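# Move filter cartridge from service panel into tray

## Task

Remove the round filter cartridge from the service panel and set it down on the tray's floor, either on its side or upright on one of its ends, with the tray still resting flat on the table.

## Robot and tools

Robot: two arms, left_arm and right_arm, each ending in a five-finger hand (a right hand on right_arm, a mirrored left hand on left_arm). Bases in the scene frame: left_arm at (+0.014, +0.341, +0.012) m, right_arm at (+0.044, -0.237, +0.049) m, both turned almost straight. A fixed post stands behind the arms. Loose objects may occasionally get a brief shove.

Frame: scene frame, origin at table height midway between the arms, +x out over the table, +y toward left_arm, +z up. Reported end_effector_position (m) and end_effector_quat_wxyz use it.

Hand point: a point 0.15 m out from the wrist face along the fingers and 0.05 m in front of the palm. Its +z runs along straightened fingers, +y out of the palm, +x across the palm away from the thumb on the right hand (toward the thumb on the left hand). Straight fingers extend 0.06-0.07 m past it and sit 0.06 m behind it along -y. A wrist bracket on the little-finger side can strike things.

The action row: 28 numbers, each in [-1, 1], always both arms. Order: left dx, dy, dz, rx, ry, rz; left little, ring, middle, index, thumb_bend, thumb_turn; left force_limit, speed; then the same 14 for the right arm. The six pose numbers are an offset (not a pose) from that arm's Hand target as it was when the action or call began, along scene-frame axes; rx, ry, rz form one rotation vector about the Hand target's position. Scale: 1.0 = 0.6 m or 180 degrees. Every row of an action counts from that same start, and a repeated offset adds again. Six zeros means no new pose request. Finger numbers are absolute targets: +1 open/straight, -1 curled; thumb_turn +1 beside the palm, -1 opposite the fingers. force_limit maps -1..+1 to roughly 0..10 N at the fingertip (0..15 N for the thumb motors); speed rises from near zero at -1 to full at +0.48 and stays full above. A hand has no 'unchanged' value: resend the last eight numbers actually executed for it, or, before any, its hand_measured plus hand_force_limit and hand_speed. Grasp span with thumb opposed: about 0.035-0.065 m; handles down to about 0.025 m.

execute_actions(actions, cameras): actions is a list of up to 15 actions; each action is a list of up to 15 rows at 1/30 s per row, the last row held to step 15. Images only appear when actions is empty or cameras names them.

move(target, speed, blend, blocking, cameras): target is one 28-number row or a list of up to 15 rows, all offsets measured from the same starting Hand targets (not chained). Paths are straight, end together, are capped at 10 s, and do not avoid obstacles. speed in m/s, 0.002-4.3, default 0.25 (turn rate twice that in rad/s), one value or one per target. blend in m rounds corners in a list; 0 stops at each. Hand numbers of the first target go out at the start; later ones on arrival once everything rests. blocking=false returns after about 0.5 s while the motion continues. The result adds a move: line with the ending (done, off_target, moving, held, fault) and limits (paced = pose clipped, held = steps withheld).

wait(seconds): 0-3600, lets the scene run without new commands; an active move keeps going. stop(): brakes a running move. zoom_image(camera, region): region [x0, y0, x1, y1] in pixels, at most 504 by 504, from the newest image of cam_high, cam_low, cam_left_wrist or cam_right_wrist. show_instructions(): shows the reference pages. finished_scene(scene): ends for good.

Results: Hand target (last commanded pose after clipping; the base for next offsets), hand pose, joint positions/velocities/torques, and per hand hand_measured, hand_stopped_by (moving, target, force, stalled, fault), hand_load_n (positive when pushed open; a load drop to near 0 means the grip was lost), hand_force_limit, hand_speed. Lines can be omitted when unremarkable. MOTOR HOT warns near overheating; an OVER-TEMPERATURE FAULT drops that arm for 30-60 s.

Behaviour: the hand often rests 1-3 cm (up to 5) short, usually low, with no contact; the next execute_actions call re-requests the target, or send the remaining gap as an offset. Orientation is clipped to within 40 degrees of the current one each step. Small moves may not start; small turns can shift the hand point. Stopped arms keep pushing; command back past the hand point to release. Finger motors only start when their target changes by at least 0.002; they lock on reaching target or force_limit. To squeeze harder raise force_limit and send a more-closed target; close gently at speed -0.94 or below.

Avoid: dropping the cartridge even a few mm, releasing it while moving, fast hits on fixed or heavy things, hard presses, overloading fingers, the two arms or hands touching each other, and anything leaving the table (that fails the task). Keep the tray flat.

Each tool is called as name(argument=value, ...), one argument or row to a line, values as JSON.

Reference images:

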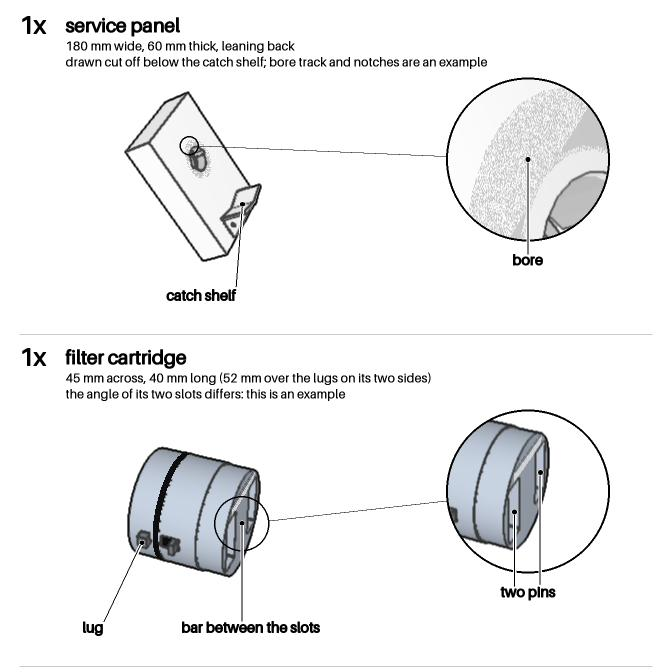

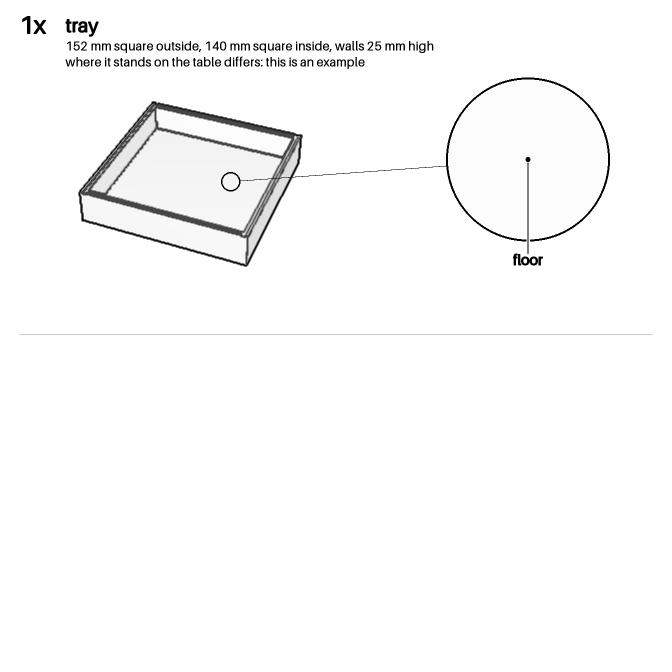

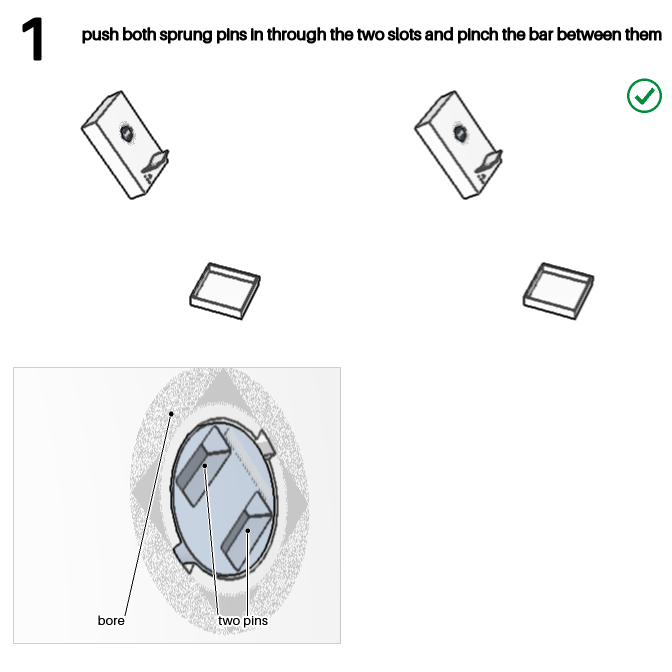

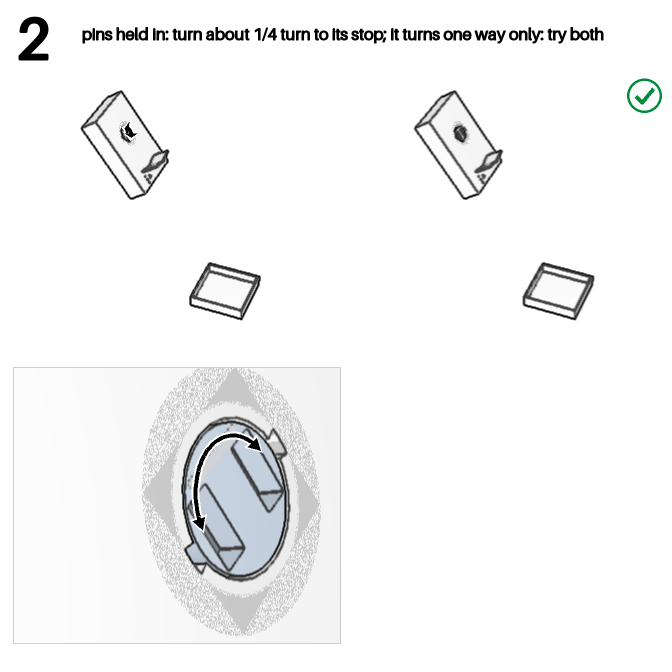

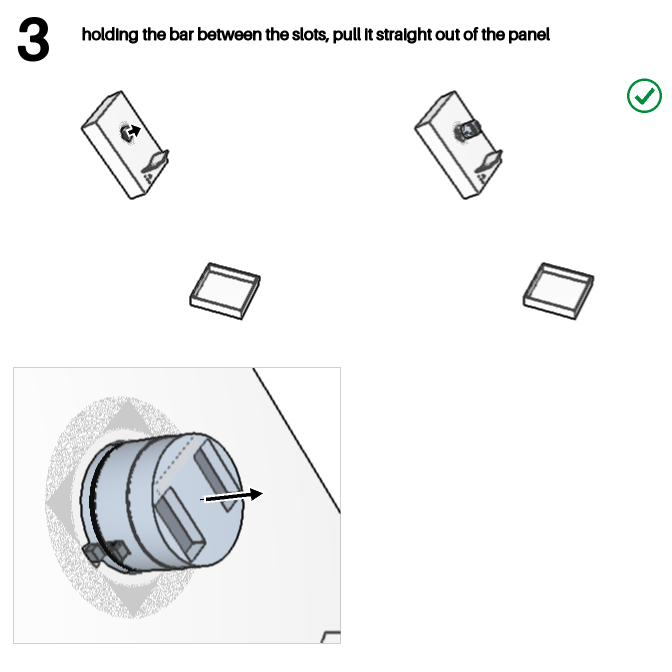

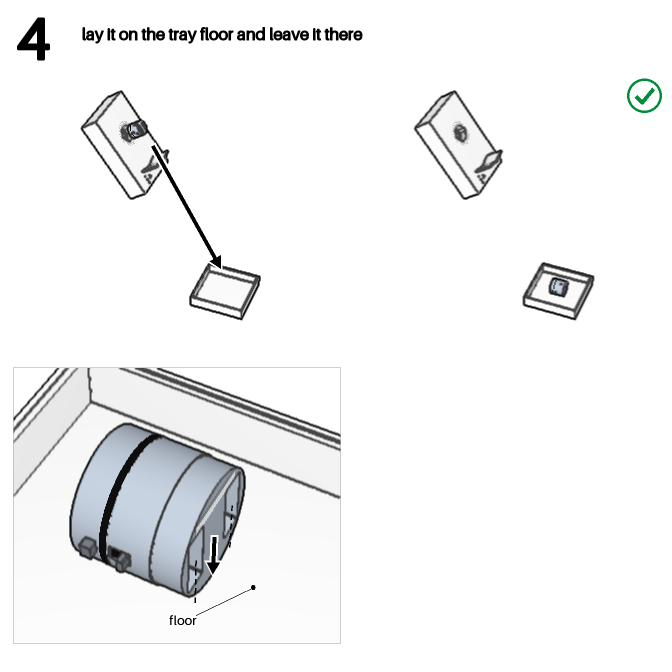

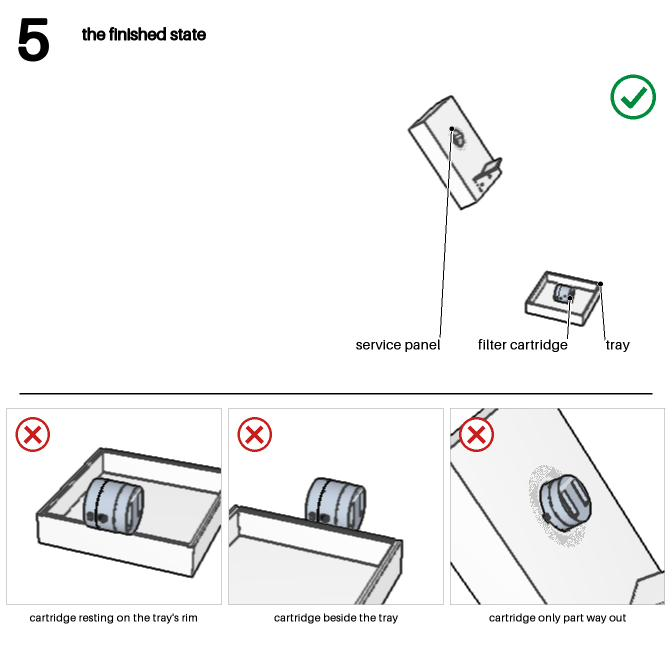

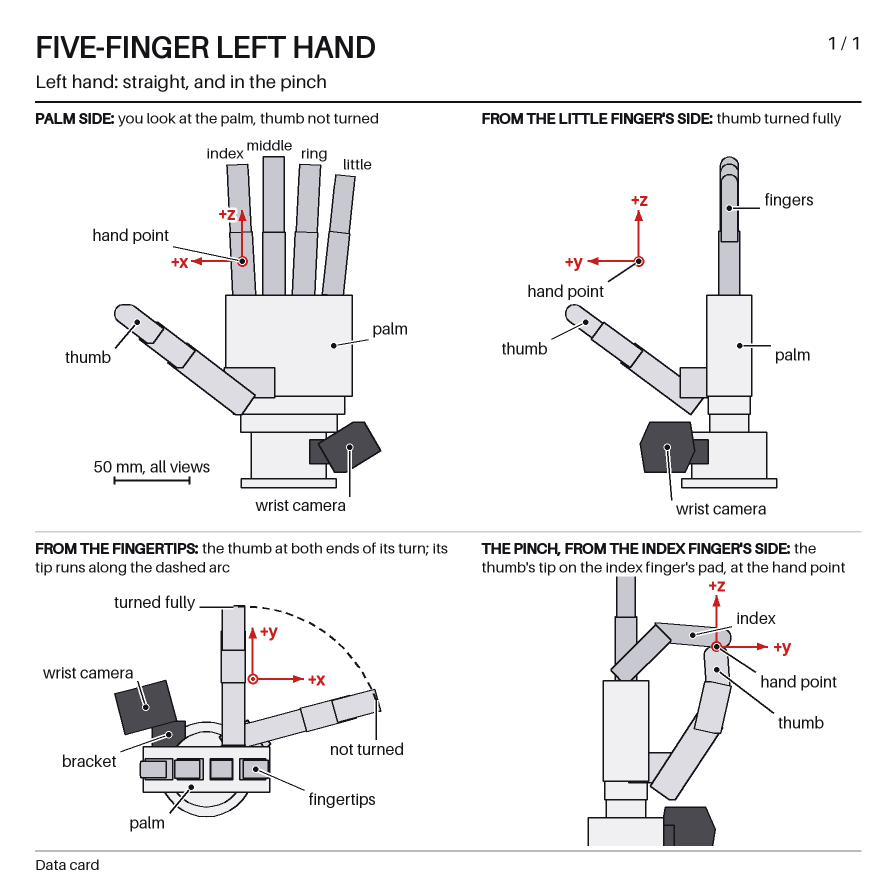

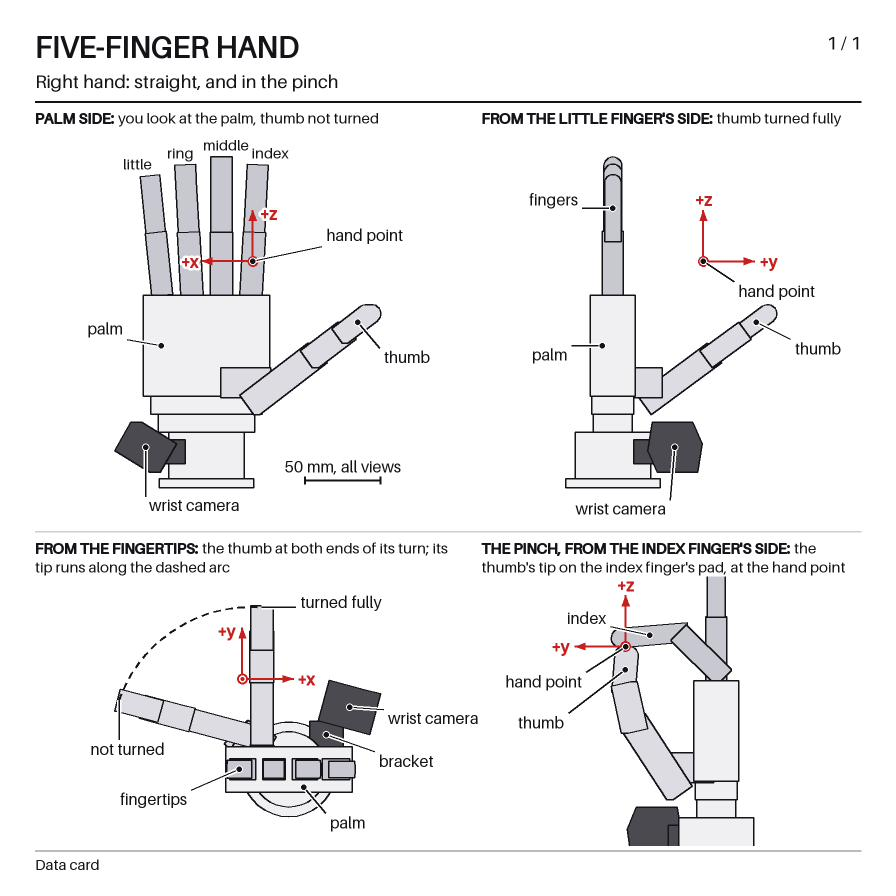

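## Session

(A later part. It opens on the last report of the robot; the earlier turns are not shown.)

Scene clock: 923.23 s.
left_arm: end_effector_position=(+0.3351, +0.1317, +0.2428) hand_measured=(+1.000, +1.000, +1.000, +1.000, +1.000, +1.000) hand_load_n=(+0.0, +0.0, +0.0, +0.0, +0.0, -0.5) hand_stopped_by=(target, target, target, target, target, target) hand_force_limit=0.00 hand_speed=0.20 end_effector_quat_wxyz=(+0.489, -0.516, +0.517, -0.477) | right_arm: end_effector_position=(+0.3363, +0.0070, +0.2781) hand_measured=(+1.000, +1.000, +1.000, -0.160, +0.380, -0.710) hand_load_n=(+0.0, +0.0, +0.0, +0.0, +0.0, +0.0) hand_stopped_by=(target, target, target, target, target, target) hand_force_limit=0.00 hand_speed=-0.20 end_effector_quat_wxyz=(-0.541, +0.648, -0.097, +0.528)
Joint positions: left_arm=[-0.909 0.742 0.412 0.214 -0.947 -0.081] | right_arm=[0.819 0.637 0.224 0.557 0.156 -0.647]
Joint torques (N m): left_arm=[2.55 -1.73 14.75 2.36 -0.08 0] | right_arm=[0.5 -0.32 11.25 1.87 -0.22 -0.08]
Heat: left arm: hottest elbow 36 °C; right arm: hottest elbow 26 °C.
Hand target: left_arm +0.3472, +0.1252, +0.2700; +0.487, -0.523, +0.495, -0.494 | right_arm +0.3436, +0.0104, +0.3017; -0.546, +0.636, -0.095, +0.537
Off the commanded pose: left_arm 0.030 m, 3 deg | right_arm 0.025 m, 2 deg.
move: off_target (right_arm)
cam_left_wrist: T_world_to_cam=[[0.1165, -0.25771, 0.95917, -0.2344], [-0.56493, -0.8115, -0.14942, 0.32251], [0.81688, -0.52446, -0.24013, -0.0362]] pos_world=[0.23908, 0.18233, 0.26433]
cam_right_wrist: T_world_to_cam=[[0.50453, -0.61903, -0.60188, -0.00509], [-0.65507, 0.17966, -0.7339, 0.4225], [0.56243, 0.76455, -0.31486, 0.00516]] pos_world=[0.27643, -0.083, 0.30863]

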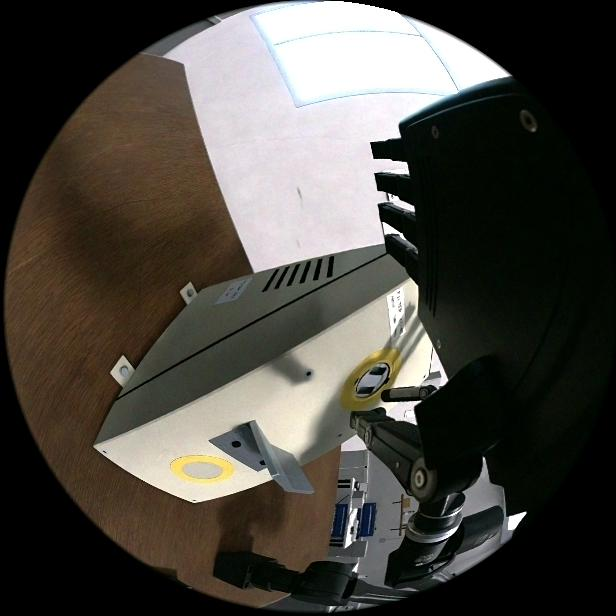

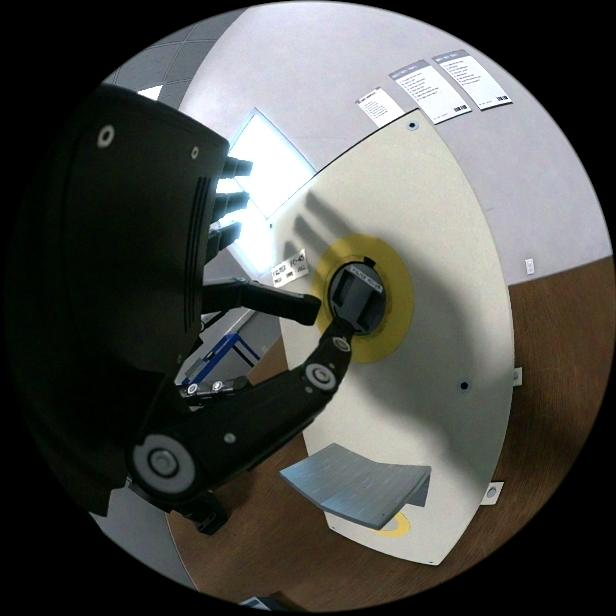

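move(
  target=[0,0,0,0,0,-0.055,1,1,1,1,1,1,0,0.2,0.0183,-0.0012,-0.0028,0,0,0,1,1,1,-0.16,0.38,-0.71,0,-0.2],
  speed=0.06,
  cameras=["cam_left_wrist", "cam_right_wrist"],
)

zoom_image(
  camera="cam_left_wrist",
  region=[345, 320, 435, 410],
)

zoom_image(
  camera="cam_right_wrist",
  region=[280, 240, 410, 370],
)

Scene clock: 968.33 s.
left_arm: end_effector_position=(+0.3429, +0.1210, +0.2586) hand_measured=(+1.000, +1.000, +1.000, +1.000, +1.000, +1.000) hand_load_n=(+0.0, +0.0, -0.5, +0.0, +0.0, +0.0) hand_stopped_by=(target, target, target, target, target, target) hand_force_limit=0.00 hand_speed=0.20 end_effector_quat_wxyz=(+0.437, -0.477, +0.545, -0.533) | right_arm: end_effector_position=(+0.3445, +0.0037, +0.2713) hand_measured=(+1.000, +1.000, +1.000, -0.160, +0.380, -0.710) hand_load_n=(+0.0, +0.0, +0.0, +0.0, +0.0, +0.0) hand_stopped_by=(target, target, target, target, target, target) hand_force_limit=0.00 hand_speed=-0.20 end_effector_quat_wxyz=(-0.534, +0.656, -0.095, +0.525)
Joint positions: left_arm=[-0.785 0.687 0.412 0.214 -0.651 -0.07] | right_arm=[0.776 0.664 0.229 0.557 0.113 -0.647]
Joint torques (N m): left_arm=[2.55 -3.02 12.56 1.32 0.01 0.11] | right_arm=[0.73 0.38 11.29 3.28 -0.19 0]
Heat: left arm: hottest elbow 37 °C; right arm: hottest elbow 28 °C.
Hand target: left_arm +0.3472, +0.1252, +0.2701; +0.443, -0.478, +0.538, -0.534 | right_arm +0.3545, +0.0097, +0.3001; -0.546, +0.636, -0.095, +0.537
Off the commanded pose: left_arm 0.013 m, 1 deg | right_arm 0.031 m, 3 deg.
move: off_target (left_arm, right_arm)
cam_left_wrist: T_world_to_cam=[[0.06002, -0.22718, 0.972, -0.24083], [-0.69367, -0.70971, -0.12304, 0.34562], [0.71779, -0.66686, -0.20019, -0.0036]] pos_world=[0.25678, 0.18818, 0.27589]
cam_right_wrist: T_world_to_cam=[[0.49703, -0.63132, -0.59531, -0.01452], [-0.6639, 0.16509, -0.72937, 0.42536], [0.55875, 0.75775, -0.33708, 0.00823]] pos_world=[0.28502, -0.08562, 0.30438]

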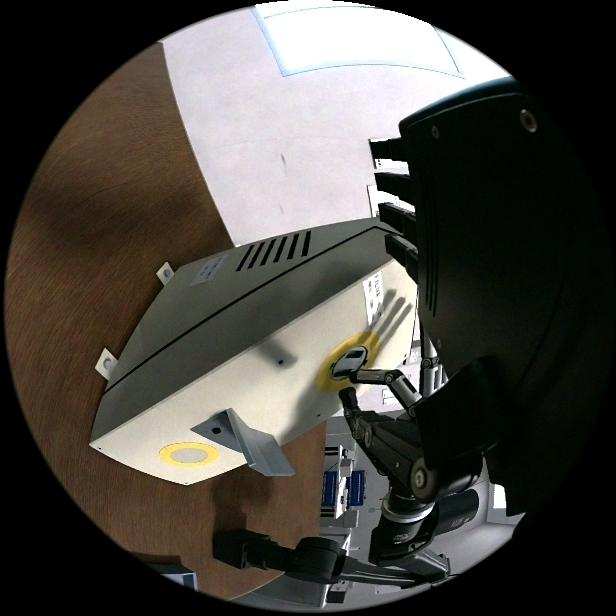

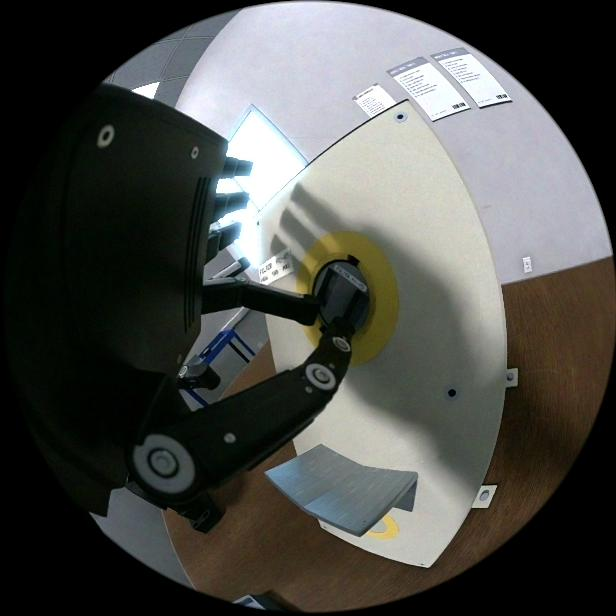

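Scaled by 5.600 from the camera's image (finer frame: 880x880).

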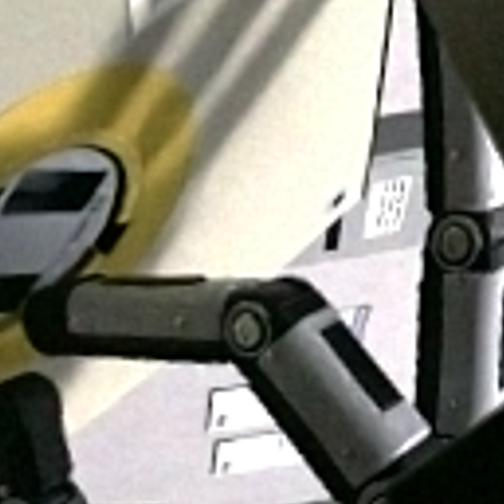

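Scaled by 3.877 from the camera's image (finer frame: 880x880).

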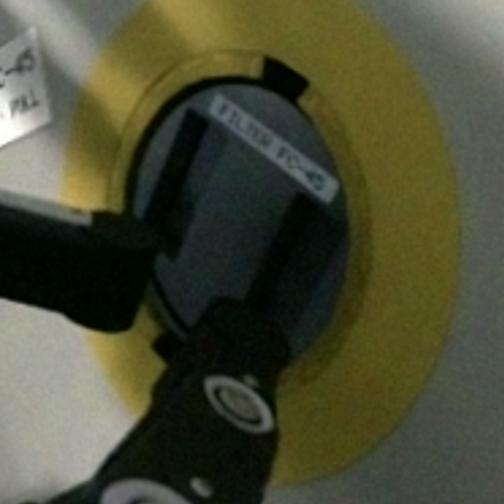

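zoom_image(
  camera="cam_left_wrist",
  region=[315, 325, 395, 405],
)

Scaled by 6.300 from the camera's image (finer frame: 880x880).

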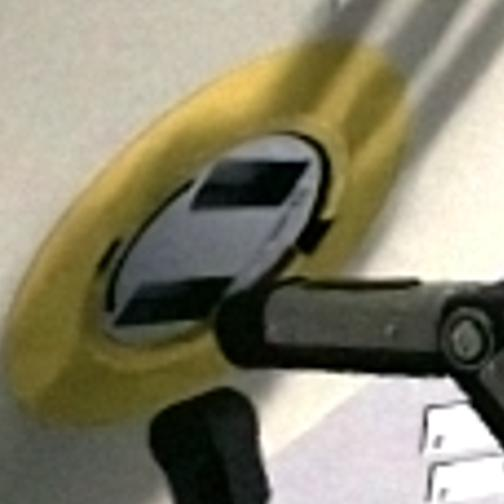

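move(
  target=[0,0,0,0,0,0,1,1,1,1,1,1,0,0.2,0.0215,0.006,0.0068,0.011,-0.0124,-0.0013,1,1,1,-0.16,0.38,-0.71,0,-0.2],
  speed=0.06,
  cameras=["cam_left_wrist", "cam_right_wrist"],
)

zoom_image(
  camera="cam_left_wrist",
  region=[315, 325, 395, 405],
)

zoom_image(
  camera="cam_right_wrist",
  region=[280, 240, 410, 370],
)

Scene clock: 1021.00 s.
left_arm: end_effector_position=(+0.3429, +0.1210, +0.2586) hand_measured=(+1.000, +1.000, +1.000, +1.000, +1.000, +1.000) hand_load_n=(+0.0, +0.0, -0.5, +0.0, +0.0, +0.0) hand_stopped_by=(target, target, target, target, target, target) hand_force_limit=0.00 hand_speed=0.20 end_effector_quat_wxyz=(+0.437, -0.477, +0.545, -0.533) | right_arm: end_effector_position=(+0.3575, +0.0076, +0.2779) hand_measured=(+1.000, +1.000, +1.000, -0.160, +0.380, -0.710) hand_load_n=(+0.0, +0.0, +0.0, +0.0, +0.0, +0.0) hand_stopped_by=(target, target, target, target, target, target) hand_force_limit=0.00 hand_speed=-0.20 end_effector_quat_wxyz=(-0.546, +0.635, -0.094, +0.538)
Joint positions: left_arm=[-0.785 0.687 0.412 0.214 -0.651 -0.07] | right_arm=[0.75 0.753 0.229 0.701 0.091 -0.647]
Joint torques (N m): left_arm=[2.49 -3.08 12.59 1.29 0 0.11] | right_arm=[0.5 -0.09 10.84 3.18 -0.21 0.03]
Heat: left arm: hottest elbow 34 °C; right arm: hottest elbow 30 °C.
Hand target: left_arm +0.3472, +0.1252, +0.2701; +0.443, -0.478, +0.538, -0.534 | right_arm +0.3674, +0.0133, +0.3042; -0.557, +0.616, -0.095, +0.549
Off the commanded pose: left_arm 0.013 m, 1 deg | right_arm 0.029 m, 3 deg.
move: off_target (right_arm)
cam_left_wrist: T_world_to_cam=[[0.06002, -0.22718, 0.972, -0.24083], [-0.69367, -0.70971, -0.12304, 0.34562], [0.71779, -0.66686, -0.20019, -0.0036]] pos_world=[0.25678, 0.18818, 0.27589]
cam_right_wrist: T_world_to_cam=[[0.51951, -0.61268, -0.59559, -0.02268], [-0.63171, 0.19396, -0.75054, 0.43223], [0.57537, 0.76616, -0.28627, -0.0199]] pos_world=[0.29628, -0.08249, 0.3052]

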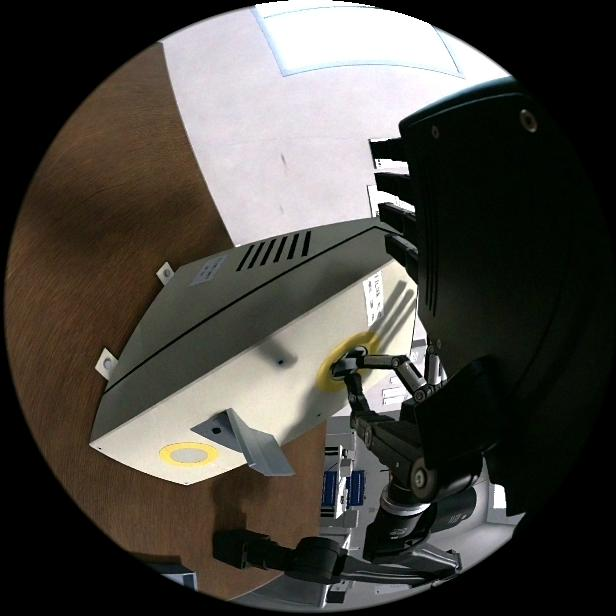

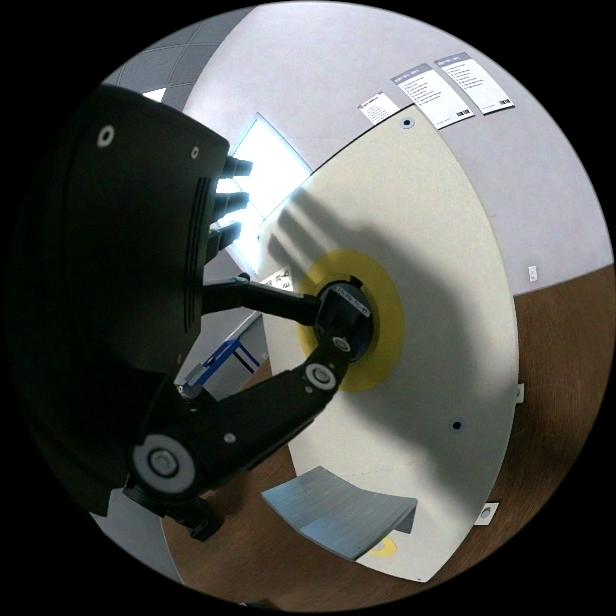

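Scaled by 6.300 from the camera's image (finer frame: 880x880).

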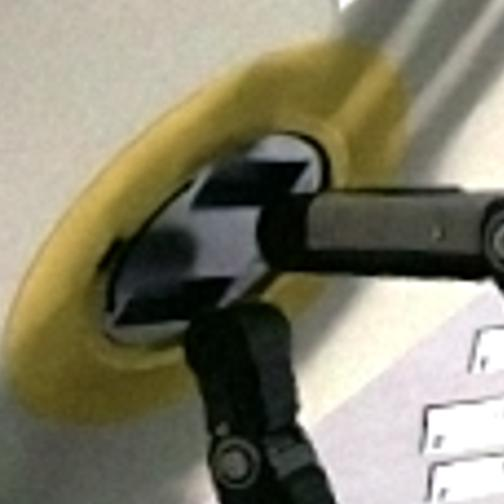

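Scaled by 3.877 from the camera's image (finer frame: 880x880).

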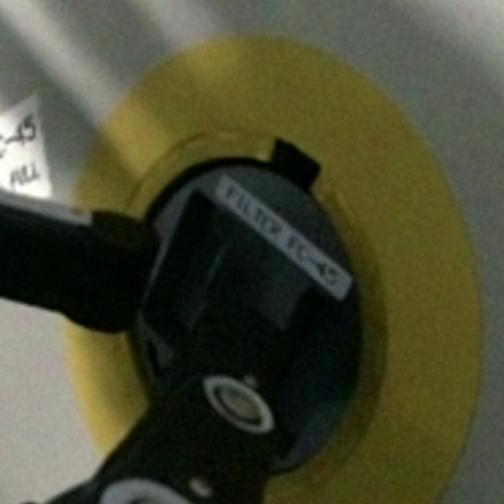

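move(
  target=[0,0,0,0,0,0,1,1,1,1,1,1,0,0.2,0.0127,-0.0002,-0.011,0,0,0,1,1,1,-0.16,0.38,-0.71,0,-0.2],
  speed=0.04,
  cameras=["cam_left_wrist", "cam_right_wrist"],
)

zoom_image(
  camera="cam_left_wrist",
  region=[315, 325, 395, 405],
)

zoom_image(
  camera="cam_right_wrist",
  region=[280, 240, 410, 370],
)

Scene clock: 1034.63 s.
left_arm: end_effector_position=(+0.3429, +0.1210, +0.2586) hand_measured=(+1.000, +1.000, +1.000, +1.000, +1.000, +1.000) hand_load_n=(+0.0, +0.0, +0.0, +0.0, +0.0, +0.0) hand_stopped_by=(target, target, target, target, target, target) hand_force_limit=0.00 hand_speed=0.20 end_effector_quat_wxyz=(+0.437, -0.477, +0.545, -0.533) | right_arm: end_effector_position=(+0.3643, +0.0080, +0.2745) hand_measured=(+1.000, +1.000, +1.000, -0.160, +0.380, -0.710) hand_load_n=(+0.0, -0.5, +0.0, +0.0, +1.0, +0.0) hand_stopped_by=(target, target, target, target, target, target) hand_force_limit=0.00 hand_speed=-0.20 end_effector_quat_wxyz=(-0.547, +0.634, -0.092, +0.539)
Joint positions: left_arm=[-0.785 0.687 0.412 0.214 -0.651 -0.07] | right_arm=[0.728 0.799 0.229 0.751 0.066 -0.647]
Joint torques (N m): left_arm=[2.49 -3.02 12.57 1.31 0 0.11] | right_arm=[0.38 0.15 10.44 3.33 -0.16 0.08]
Heat: left arm: hottest elbow 34 °C; right arm: hottest elbow 30 °C.
Hand target: left_arm +0.3472, +0.1252, +0.2701; +0.443, -0.478, +0.538, -0.534 | right_arm +0.3750, +0.0132, +0.2974; -0.557, +0.616, -0.095, +0.549
Off the commanded pose: left_arm 0.013 m, 1 deg | right_arm 0.026 m, 3 deg.
move: off_target (right_arm)
cam_left_wrist: T_world_to_cam=[[0.06002, -0.22718, 0.972, -0.24083], [-0.69367, -0.70971, -0.12304, 0.34562], [0.71779, -0.66686, -0.20019, -0.0036]] pos_world=[0.25678, 0.18818, 0.27589]
cam_right_wrist: T_world_to_cam=[[0.52456, -0.61179, -0.59207, -0.03075], [-0.62755, 0.19211, -0.7545, 0.43347], [0.57534, 0.76733, -0.28316, -0.02594]] pos_world=[0.30308, -0.08219, 0.30151]

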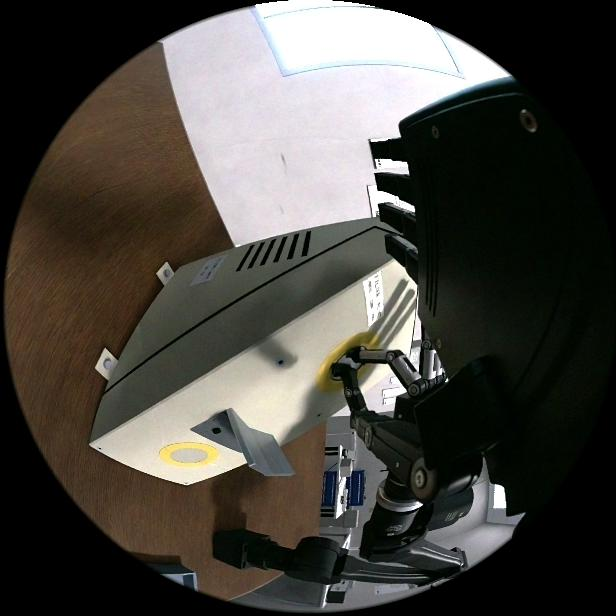

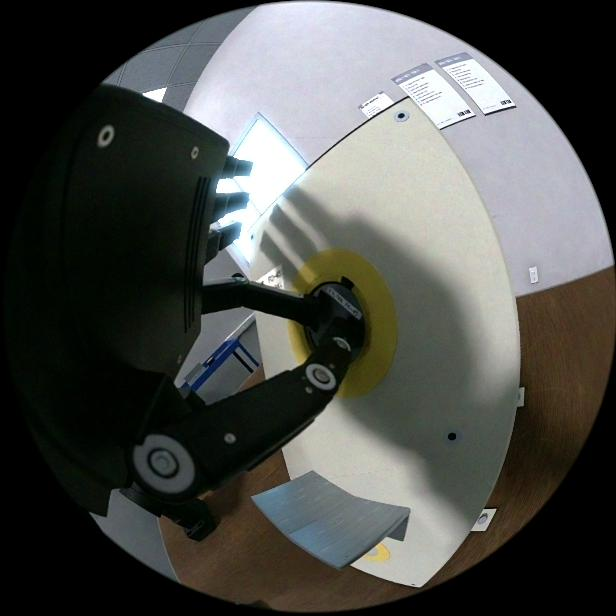

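Scaled by 6.300 from the camera's image (finer frame: 880x880).

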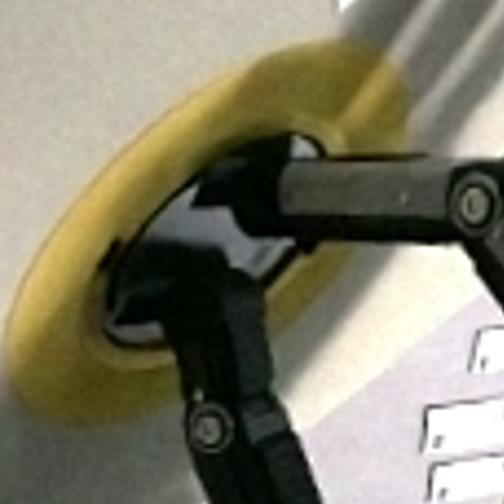

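Scaled by 3.877 from the camera's image (finer frame: 880x880).

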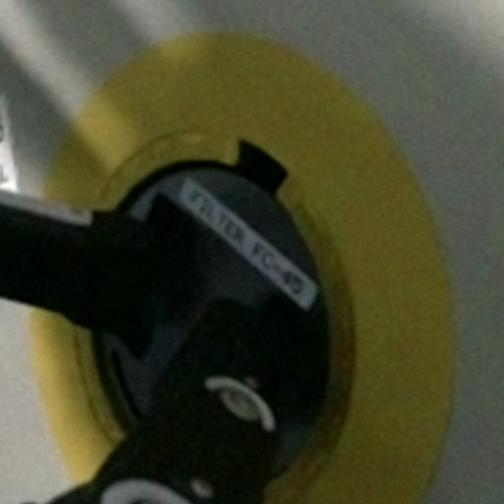

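move(
  target=[
    [0,0,0,0,0,0,1,1,1,1,1,1,0,0.2,-0.0065,0.0,0.0046,0,0,0,1,1,1,-0.16,0.44,-0.65,0,-0.2],
    [0,0,0,0,0,0,1,1,1,1,1,1,0,0.2,0.009,0.0,-0.0063,0,0,0,1,1,1,-0.16,0.44,-0.65,0,-0.2],
  ],
  speed=0.04,
  cameras=["cam_left_wrist", "cam_right_wrist"],
)

zoom_image(
  camera="cam_left_wrist",
  region=[315, 325, 395, 405],
)

zoom_image(
  camera="cam_right_wrist",
  region=[280, 240, 410, 370],
)

Scene clock: 1049.87 s.
left_arm: end_effector_position=(+0.3429, +0.1210, +0.2586) hand_measured=(+1.000, +1.000, +1.000, +1.000, +1.000, +1.000) hand_load_n=(+0.0, +0.0, +0.0, +0.0, +0.0, -0.5) hand_stopped_by=(target, target, target, target, target, target) hand_force_limit=0.00 hand_speed=0.20 end_effector_quat_wxyz=(+0.437, -0.477, +0.545, -0.533) | right_arm: end_effector_position=(+0.3660, +0.0097, +0.2771) hand_measured=(+1.000, +1.000, +1.000, -0.160, +0.440, -0.650) hand_load_n=(+0.0, +0.0, +0.0, +0.0, +4.0, -0.5) hand_stopped_by=(target, target, target, target, target, target) hand_force_limit=0.00 hand_speed=-0.20 end_effector_quat_wxyz=(-0.554, +0.628, -0.089, +0.540)
Joint positions: left_arm=[-0.785 0.687 0.412 0.214 -0.651 -0.07] | right_arm=[0.718 0.816 0.229 0.785 0.049 -0.641]
Joint torques (N m): left_arm=[2.26 -3.02 12.57 1.35 0 0.11] | right_arm=[-0.15 1.2 10.44 3.23 -0.1 0.04]
Heat: left arm: hottest elbow 34 °C; right arm: hottest elbow 30 °C.
Hand target: left_arm +0.3472, +0.1252, +0.2701; +0.443, -0.478, +0.538, -0.534 | right_arm +0.3804, +0.0132, +0.2938; -0.557, +0.616, -0.095, +0.549
Off the commanded pose: left_arm 0.013 m, 1 deg | right_arm 0.022 m, 2 deg.
move: off_target (right_arm)
cam_left_wrist: T_world_to_cam=[[0.06002, -0.22718, 0.972, -0.24083], [-0.69367, -0.70971, -0.12304, 0.34562], [0.71779, -0.66686, -0.20019, -0.0036]] pos_world=[0.25678, 0.18818, 0.27589]
cam_right_wrist: T_world_to_cam=[[0.53645, -0.5988, -0.59469, -0.03285], [-0.62145, 0.19646, -0.75842, 0.43505], [0.57098, 0.77643, -0.26673, -0.03063]] pos_world=[0.30548, -0.08136, 0.30224]

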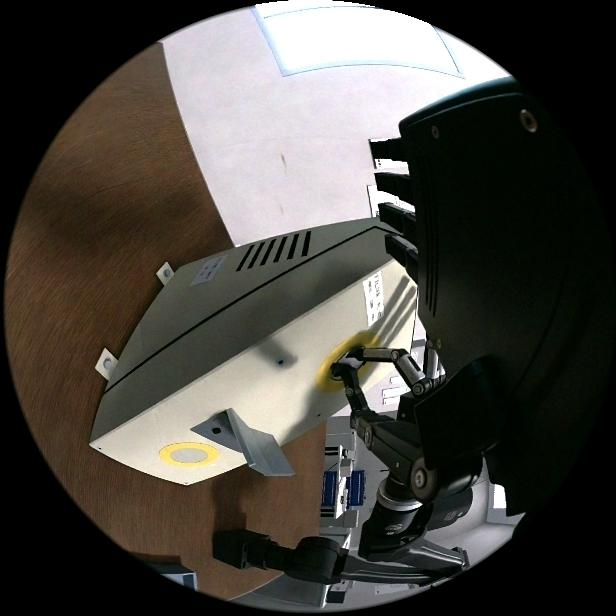

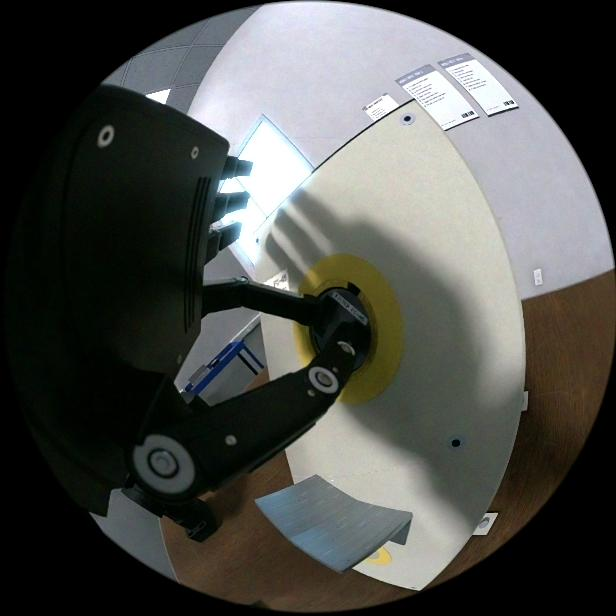

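Scaled by 6.300 from the camera's image (finer frame: 880x880).

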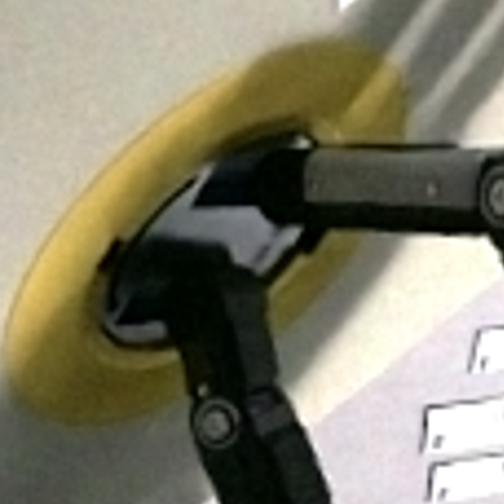

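Scaled by 3.877 from the camera's image (finer frame: 880x880).

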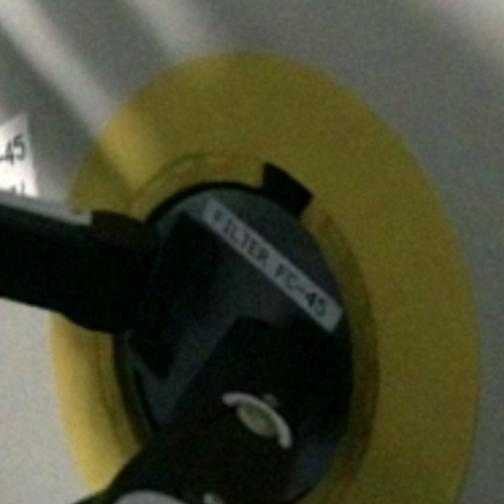

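move(
  target=[0,0,0,0,0,0,1,1,1,1,1,1,0,0.2,-0.006,-0.006,-0.006,0,0,0,1,1,1,-0.16,0.44,-0.65,0,-0.2],
  speed=0.04,
)

Scene clock: 1058.80 s.
left_arm: end_effector_position=(+0.3429, +0.1210, +0.2586) hand_measured=(+1.000, +1.000, +1.000, +1.000, +1.000, +1.000) hand_load_n=(+0.0, +0.0, +0.0, +0.0, -0.5, -0.5) hand_stopped_by=(target, target, target, target, target, target) hand_force_limit=0.00 hand_speed=0.20 end_effector_quat_wxyz=(+0.437, -0.477, +0.545, -0.533) | right_arm: end_effector_position=(+0.3663, +0.0095, +0.2777) hand_measured=(+1.000, +1.000, +1.000, -0.160, +0.440, -0.650) hand_load_n=(+0.0, +0.0, +0.0, +0.0, +4.0, +0.0) hand_stopped_by=(target, target, target, target, target, target) hand_force_limit=0.00 hand_speed=-0.20 end_effector_quat_wxyz=(-0.555, +0.627, -0.090, +0.540)
Joint positions: left_arm=[-0.785 0.687 0.412 0.214 -0.651 -0.07] | right_arm=[0.716 0.816 0.229 0.787 0.046 -0.638]
Joint torques (N m): left_arm=[2.55 -3.14 12.56 1.31 0.01 0.11] | right_arm=[-0.15 0.38 9.35 3.36 -0.09 0.04]
Heat: left arm: hottest elbow 34 °C; right arm: hottest elbow 30 °C.
Hand target: left_arm +0.3472, +0.1252, +0.2701; +0.443, -0.478, +0.538, -0.534 | right_arm +0.3769, +0.0095, +0.2903; -0.557, +0.616, -0.095, +0.549
Off the commanded pose: left_arm 0.013 m, 1 deg | right_arm 0.016 m, 2 deg.
move: off_target (right_arm)

move(
  target=[0,0,0,0,0,0,1,1,1,1,1,1,0,0.2,-0.006,-0.006,-0.009,0,0,0,1,1,1,-0.16,0.44,-0.65,0,-0.2],
  speed=0.04,
)

Scene clock: 1061.60 s.
left_arm: end_effector_position=(+0.3429, +0.1210, +0.2586) hand_measured=(+1.000, +1.000, +1.000, +1.000, +1.000, +1.000) hand_load_n=(+0.0, +0.0, +0.0, +0.0, +0.0, +0.0) hand_stopped_by=(target, target, target, target, target, target) hand_force_limit=0.00 hand_speed=0.20 end_effector_quat_wxyz=(+0.437, -0.477, +0.545, -0.533) | right_arm: end_effector_position=(+0.3664, +0.0073, +0.2788) hand_measured=(+1.000, +1.000, +1.000, -0.160, +0.440, -0.650) hand_load_n=(+0.0, +0.0, +0.0, +0.0, +2.0, +0.0) hand_stopped_by=(target, target, target, target, target, target) hand_force_limit=0.00 hand_speed=-0.20 end_effector_quat_wxyz=(-0.557, +0.622, -0.090, +0.543)
Joint positions: left_arm=[-0.785 0.687 0.412 0.214 -0.651 -0.07] | right_arm=[0.71 0.816 0.222 0.805 0.044 -0.638]
Joint torques (N m): left_arm=[2.61 -2.96 12.57 1.28 0 0.11] | right_arm=[0.03 -0.21 8.42 3.15 -0.08 0.04]
Heat: left arm: hottest elbow 34 °C; right arm: hottest elbow 30 °C.
Hand target: left_arm +0.3472, +0.1252, +0.2701; +0.443, -0.478, +0.538, -0.534 | right_arm +0.3733, +0.0059, +0.2850; -0.557, +0.615, -0.095, +0.549
Off the commanded pose: left_arm 0.013 m, 1 deg | right_arm 0.009 m, 1 deg.
move: done

move(
  target=[0,0,0,0,0,0,1,1,1,1,1,1,0,0.2,-0.004,-0.003,-0.013,-0.008,0.009,0.001,1,1,1,-0.16,0.44,-0.65,0,-0.2],
  speed=0.04,
)

Scene clock: 1069.87 s.
left_arm: end_effector_position=(+0.3429, +0.1210, +0.2586) hand_measured=(+1.000, +1.000, +1.000, +1.000, +1.000, +1.000) hand_load_n=(+0.0, +0.0, +0.0, -0.5, +0.0, +0.0) hand_stopped_by=(target, target, target, target, target, target) hand_force_limit=0.00 hand_speed=0.20 end_effector_quat_wxyz=(+0.437, -0.477, +0.545, -0.533) | right_arm: end_effector_position=(+0.3650, +0.0072, +0.2761) hand_measured=(+1.000, +1.000, +1.000, -0.160, +0.440, -0.650) hand_load_n=(+0.0, +0.0, +0.0, +0.0, +0.0, +0.0) hand_stopped_by=(target, target, target, target, target, target) hand_force_limit=0.00 hand_speed=-0.20 end_effector_quat_wxyz=(-0.555, +0.628, -0.088, +0.539)
Joint positions: left_arm=[-0.785 0.687 0.412 0.214 -0.651 -0.07] | right_arm=[0.709 0.806 0.222 0.781 0.036 -0.638]
Joint torques (N m): left_arm=[2.49 -2.96 12.55 1.29 0 0.11] | right_arm=[-0.03 -0.85 8.44 1.59 -0.01 0.03]
Heat: left arm: hottest elbow 34 °C; right arm: hottest elbow 30 °C.
Hand target: left_arm +0.3472, +0.1252, +0.2701; +0.443, -0.478, +0.538, -0.534 | right_arm +0.3708, +0.0043, +0.2770; -0.549, +0.630, -0.094, +0.540
Off the commanded pose: left_arm 0.013 m, 1 deg | right_arm 0.007 m, 1 deg.
move: done

move(
  target=[0,0,0,0,0,0,1,1,1,1,1,1,0,0.2,0.010,-0.003,-0.014,0,0,0,1,1,1,-0.16,0.44,-0.65,0,-0.2],
  speed=0.04,
  cameras=["cam_left_wrist", "cam_right_wrist"],
)

zoom_image(
  camera="cam_left_wrist",
  region=[315, 325, 395, 405],
)

zoom_image(
  camera="cam_right_wrist",
  region=[280, 240, 410, 370],
)

Scene clock: 1075.10 s.
left_arm: end_effector_position=(+0.3429, +0.1210, +0.2586) hand_measured=(+1.000, +1.000, +1.000, +1.000, +1.000, +1.000) hand_load_n=(+0.0, +0.0, +0.0, -0.5, +0.0, +0.0) hand_stopped_by=(target, target, target, target, target, target) hand_force_limit=0.00 hand_speed=0.20 end_effector_quat_wxyz=(+0.437, -0.477, +0.545, -0.533) | right_arm: end_effector_position=(+0.3666, +0.0065, +0.2763) hand_measured=(+1.000, +1.000, +1.000, -0.160, +0.440, -0.650) hand_load_n=(+0.0, +0.0, +0.0, +0.0, +0.0, +0.0) hand_stopped_by=(target, target, target, target, target, target) hand_force_limit=0.00 hand_speed=-0.20 end_effector_quat_wxyz=(-0.561, +0.624, -0.085, +0.538)
Joint positions: left_arm=[-0.785 0.687 0.412 0.214 -0.651 -0.07] | right_arm=[0.69 0.821 0.217 0.813 0.007 -0.63]
Joint torques (N m): left_arm=[2.43 -3.14 12.56 1.28 -0.01 0.11] | right_arm=[-0.56 1.44 8.02 2.67 0.16 0]
Heat: left arm: hottest elbow 34 °C; right arm: hottest elbow 30 °C.
Hand target: left_arm +0.3472, +0.1252, +0.2701; +0.443, -0.478, +0.538, -0.534 | right_arm +0.3768, +0.0023, +0.2686; -0.549, +0.630, -0.095, +0.540
Off the commanded pose: left_arm 0.013 m, 1 deg | right_arm 0.013 m, 2 deg.
move: off_target (right_arm)
cam_left_wrist: T_world_to_cam=[[0.06002, -0.22718, 0.972, -0.24083], [-0.69367, -0.70971, -0.12304, 0.34562], [0.71779, -0.66686, -0.20019, -0.0036]] pos_world=[0.25678, 0.18818, 0.27589]
cam_right_wrist: T_world_to_cam=[[0.5494, -0.58569, -0.59592, -0.04015], [-0.6181, 0.19503, -0.76153, 0.43509], [0.56224, 0.78672, -0.25486, -0.02878]] pos_world=[0.30716, -0.08573, 0.30007]

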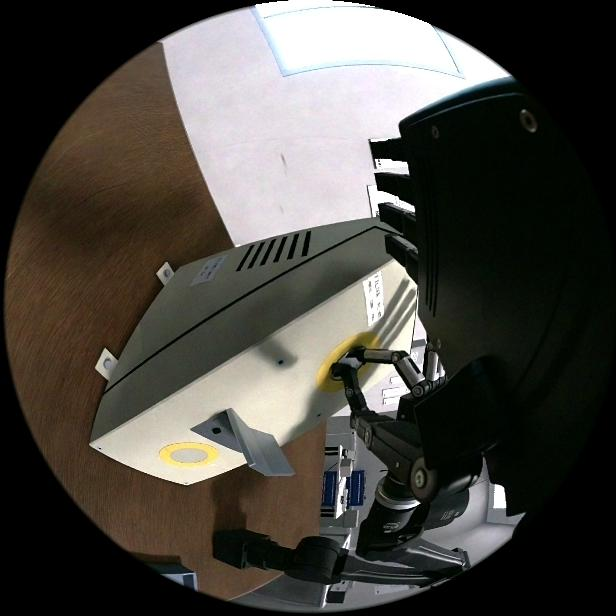

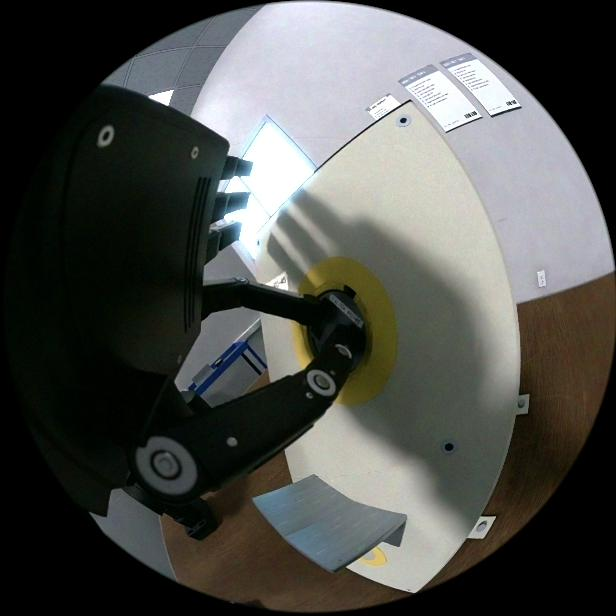

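Scaled by 6.300 from the camera's image (finer frame: 880x880).

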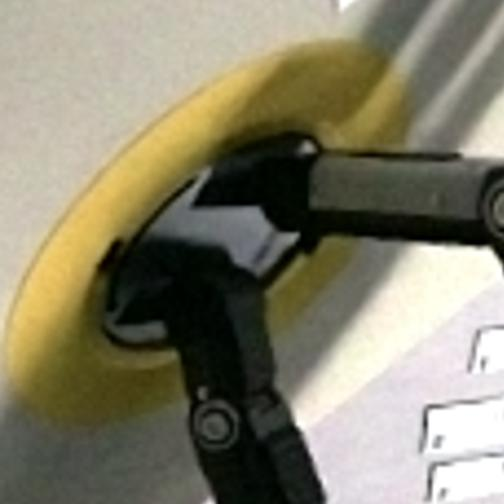

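Scaled by 3.877 from the camera's image (finer frame: 880x880).

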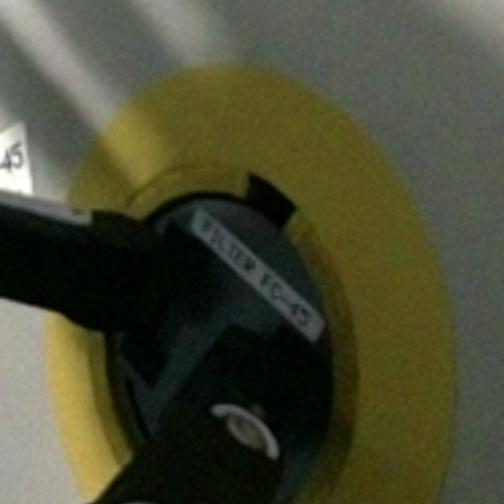

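move(
  target=[0,0,0,0,0,0,1,1,1,1,1,1,0,0.2,-0.007,-0.010,-0.010,0,0,0,1,1,1,-0.16,0.44,-0.65,0,-0.2],
  speed=0.04,
)

Scene clock: 1087.73 s.
left_arm: end_effector_position=(+0.3429, +0.1210, +0.2586) hand_measured=(+1.000, +1.000, +1.000, +1.000, +1.000, +1.000) hand_load_n=(+0.0, +0.0, +0.0, +0.0, +0.0, -0.5) hand_stopped_by=(target, target, target, target, target, target) hand_force_limit=0.00 hand_speed=0.20 end_effector_quat_wxyz=(+0.437, -0.477, +0.545, -0.533) | right_arm: end_effector_position=(+0.3665, +0.0025, +0.2714) hand_measured=(+1.000, +1.000, +1.000, -0.160, +0.440, -0.650) hand_load_n=(+0.0, +0.0, -0.5, +0.0, -1.0, +1.0) hand_stopped_by=(target, target, target, target, target, target) hand_force_limit=0.00 hand_speed=-0.20 end_effector_quat_wxyz=(-0.559, +0.625, -0.086, +0.538)
Joint positions: left_arm=[-0.785 0.687 0.412 0.214 -0.651 -0.07] | right_arm=[0.677 0.823 0.205 0.823 -0.003 -0.629]
Joint torques (N m): left_arm=[2.43 -2.96 12.56 1.33 0 0.11] | right_arm=[-0.21 0.56 7.13 2.71 0.16 0]
Heat: left arm: hottest elbow 34 °C; right arm: hottest elbow 29 °C.
Hand target: left_arm +0.3472, +0.1252, +0.2701; +0.443, -0.478, +0.538, -0.534 | right_arm +0.3727, -0.0036, +0.2627; -0.549, +0.630, -0.095, +0.540
Off the commanded pose: left_arm 0.013 m, 1 deg | right_arm 0.012 m, 2 deg.
move: off_target (right_arm)


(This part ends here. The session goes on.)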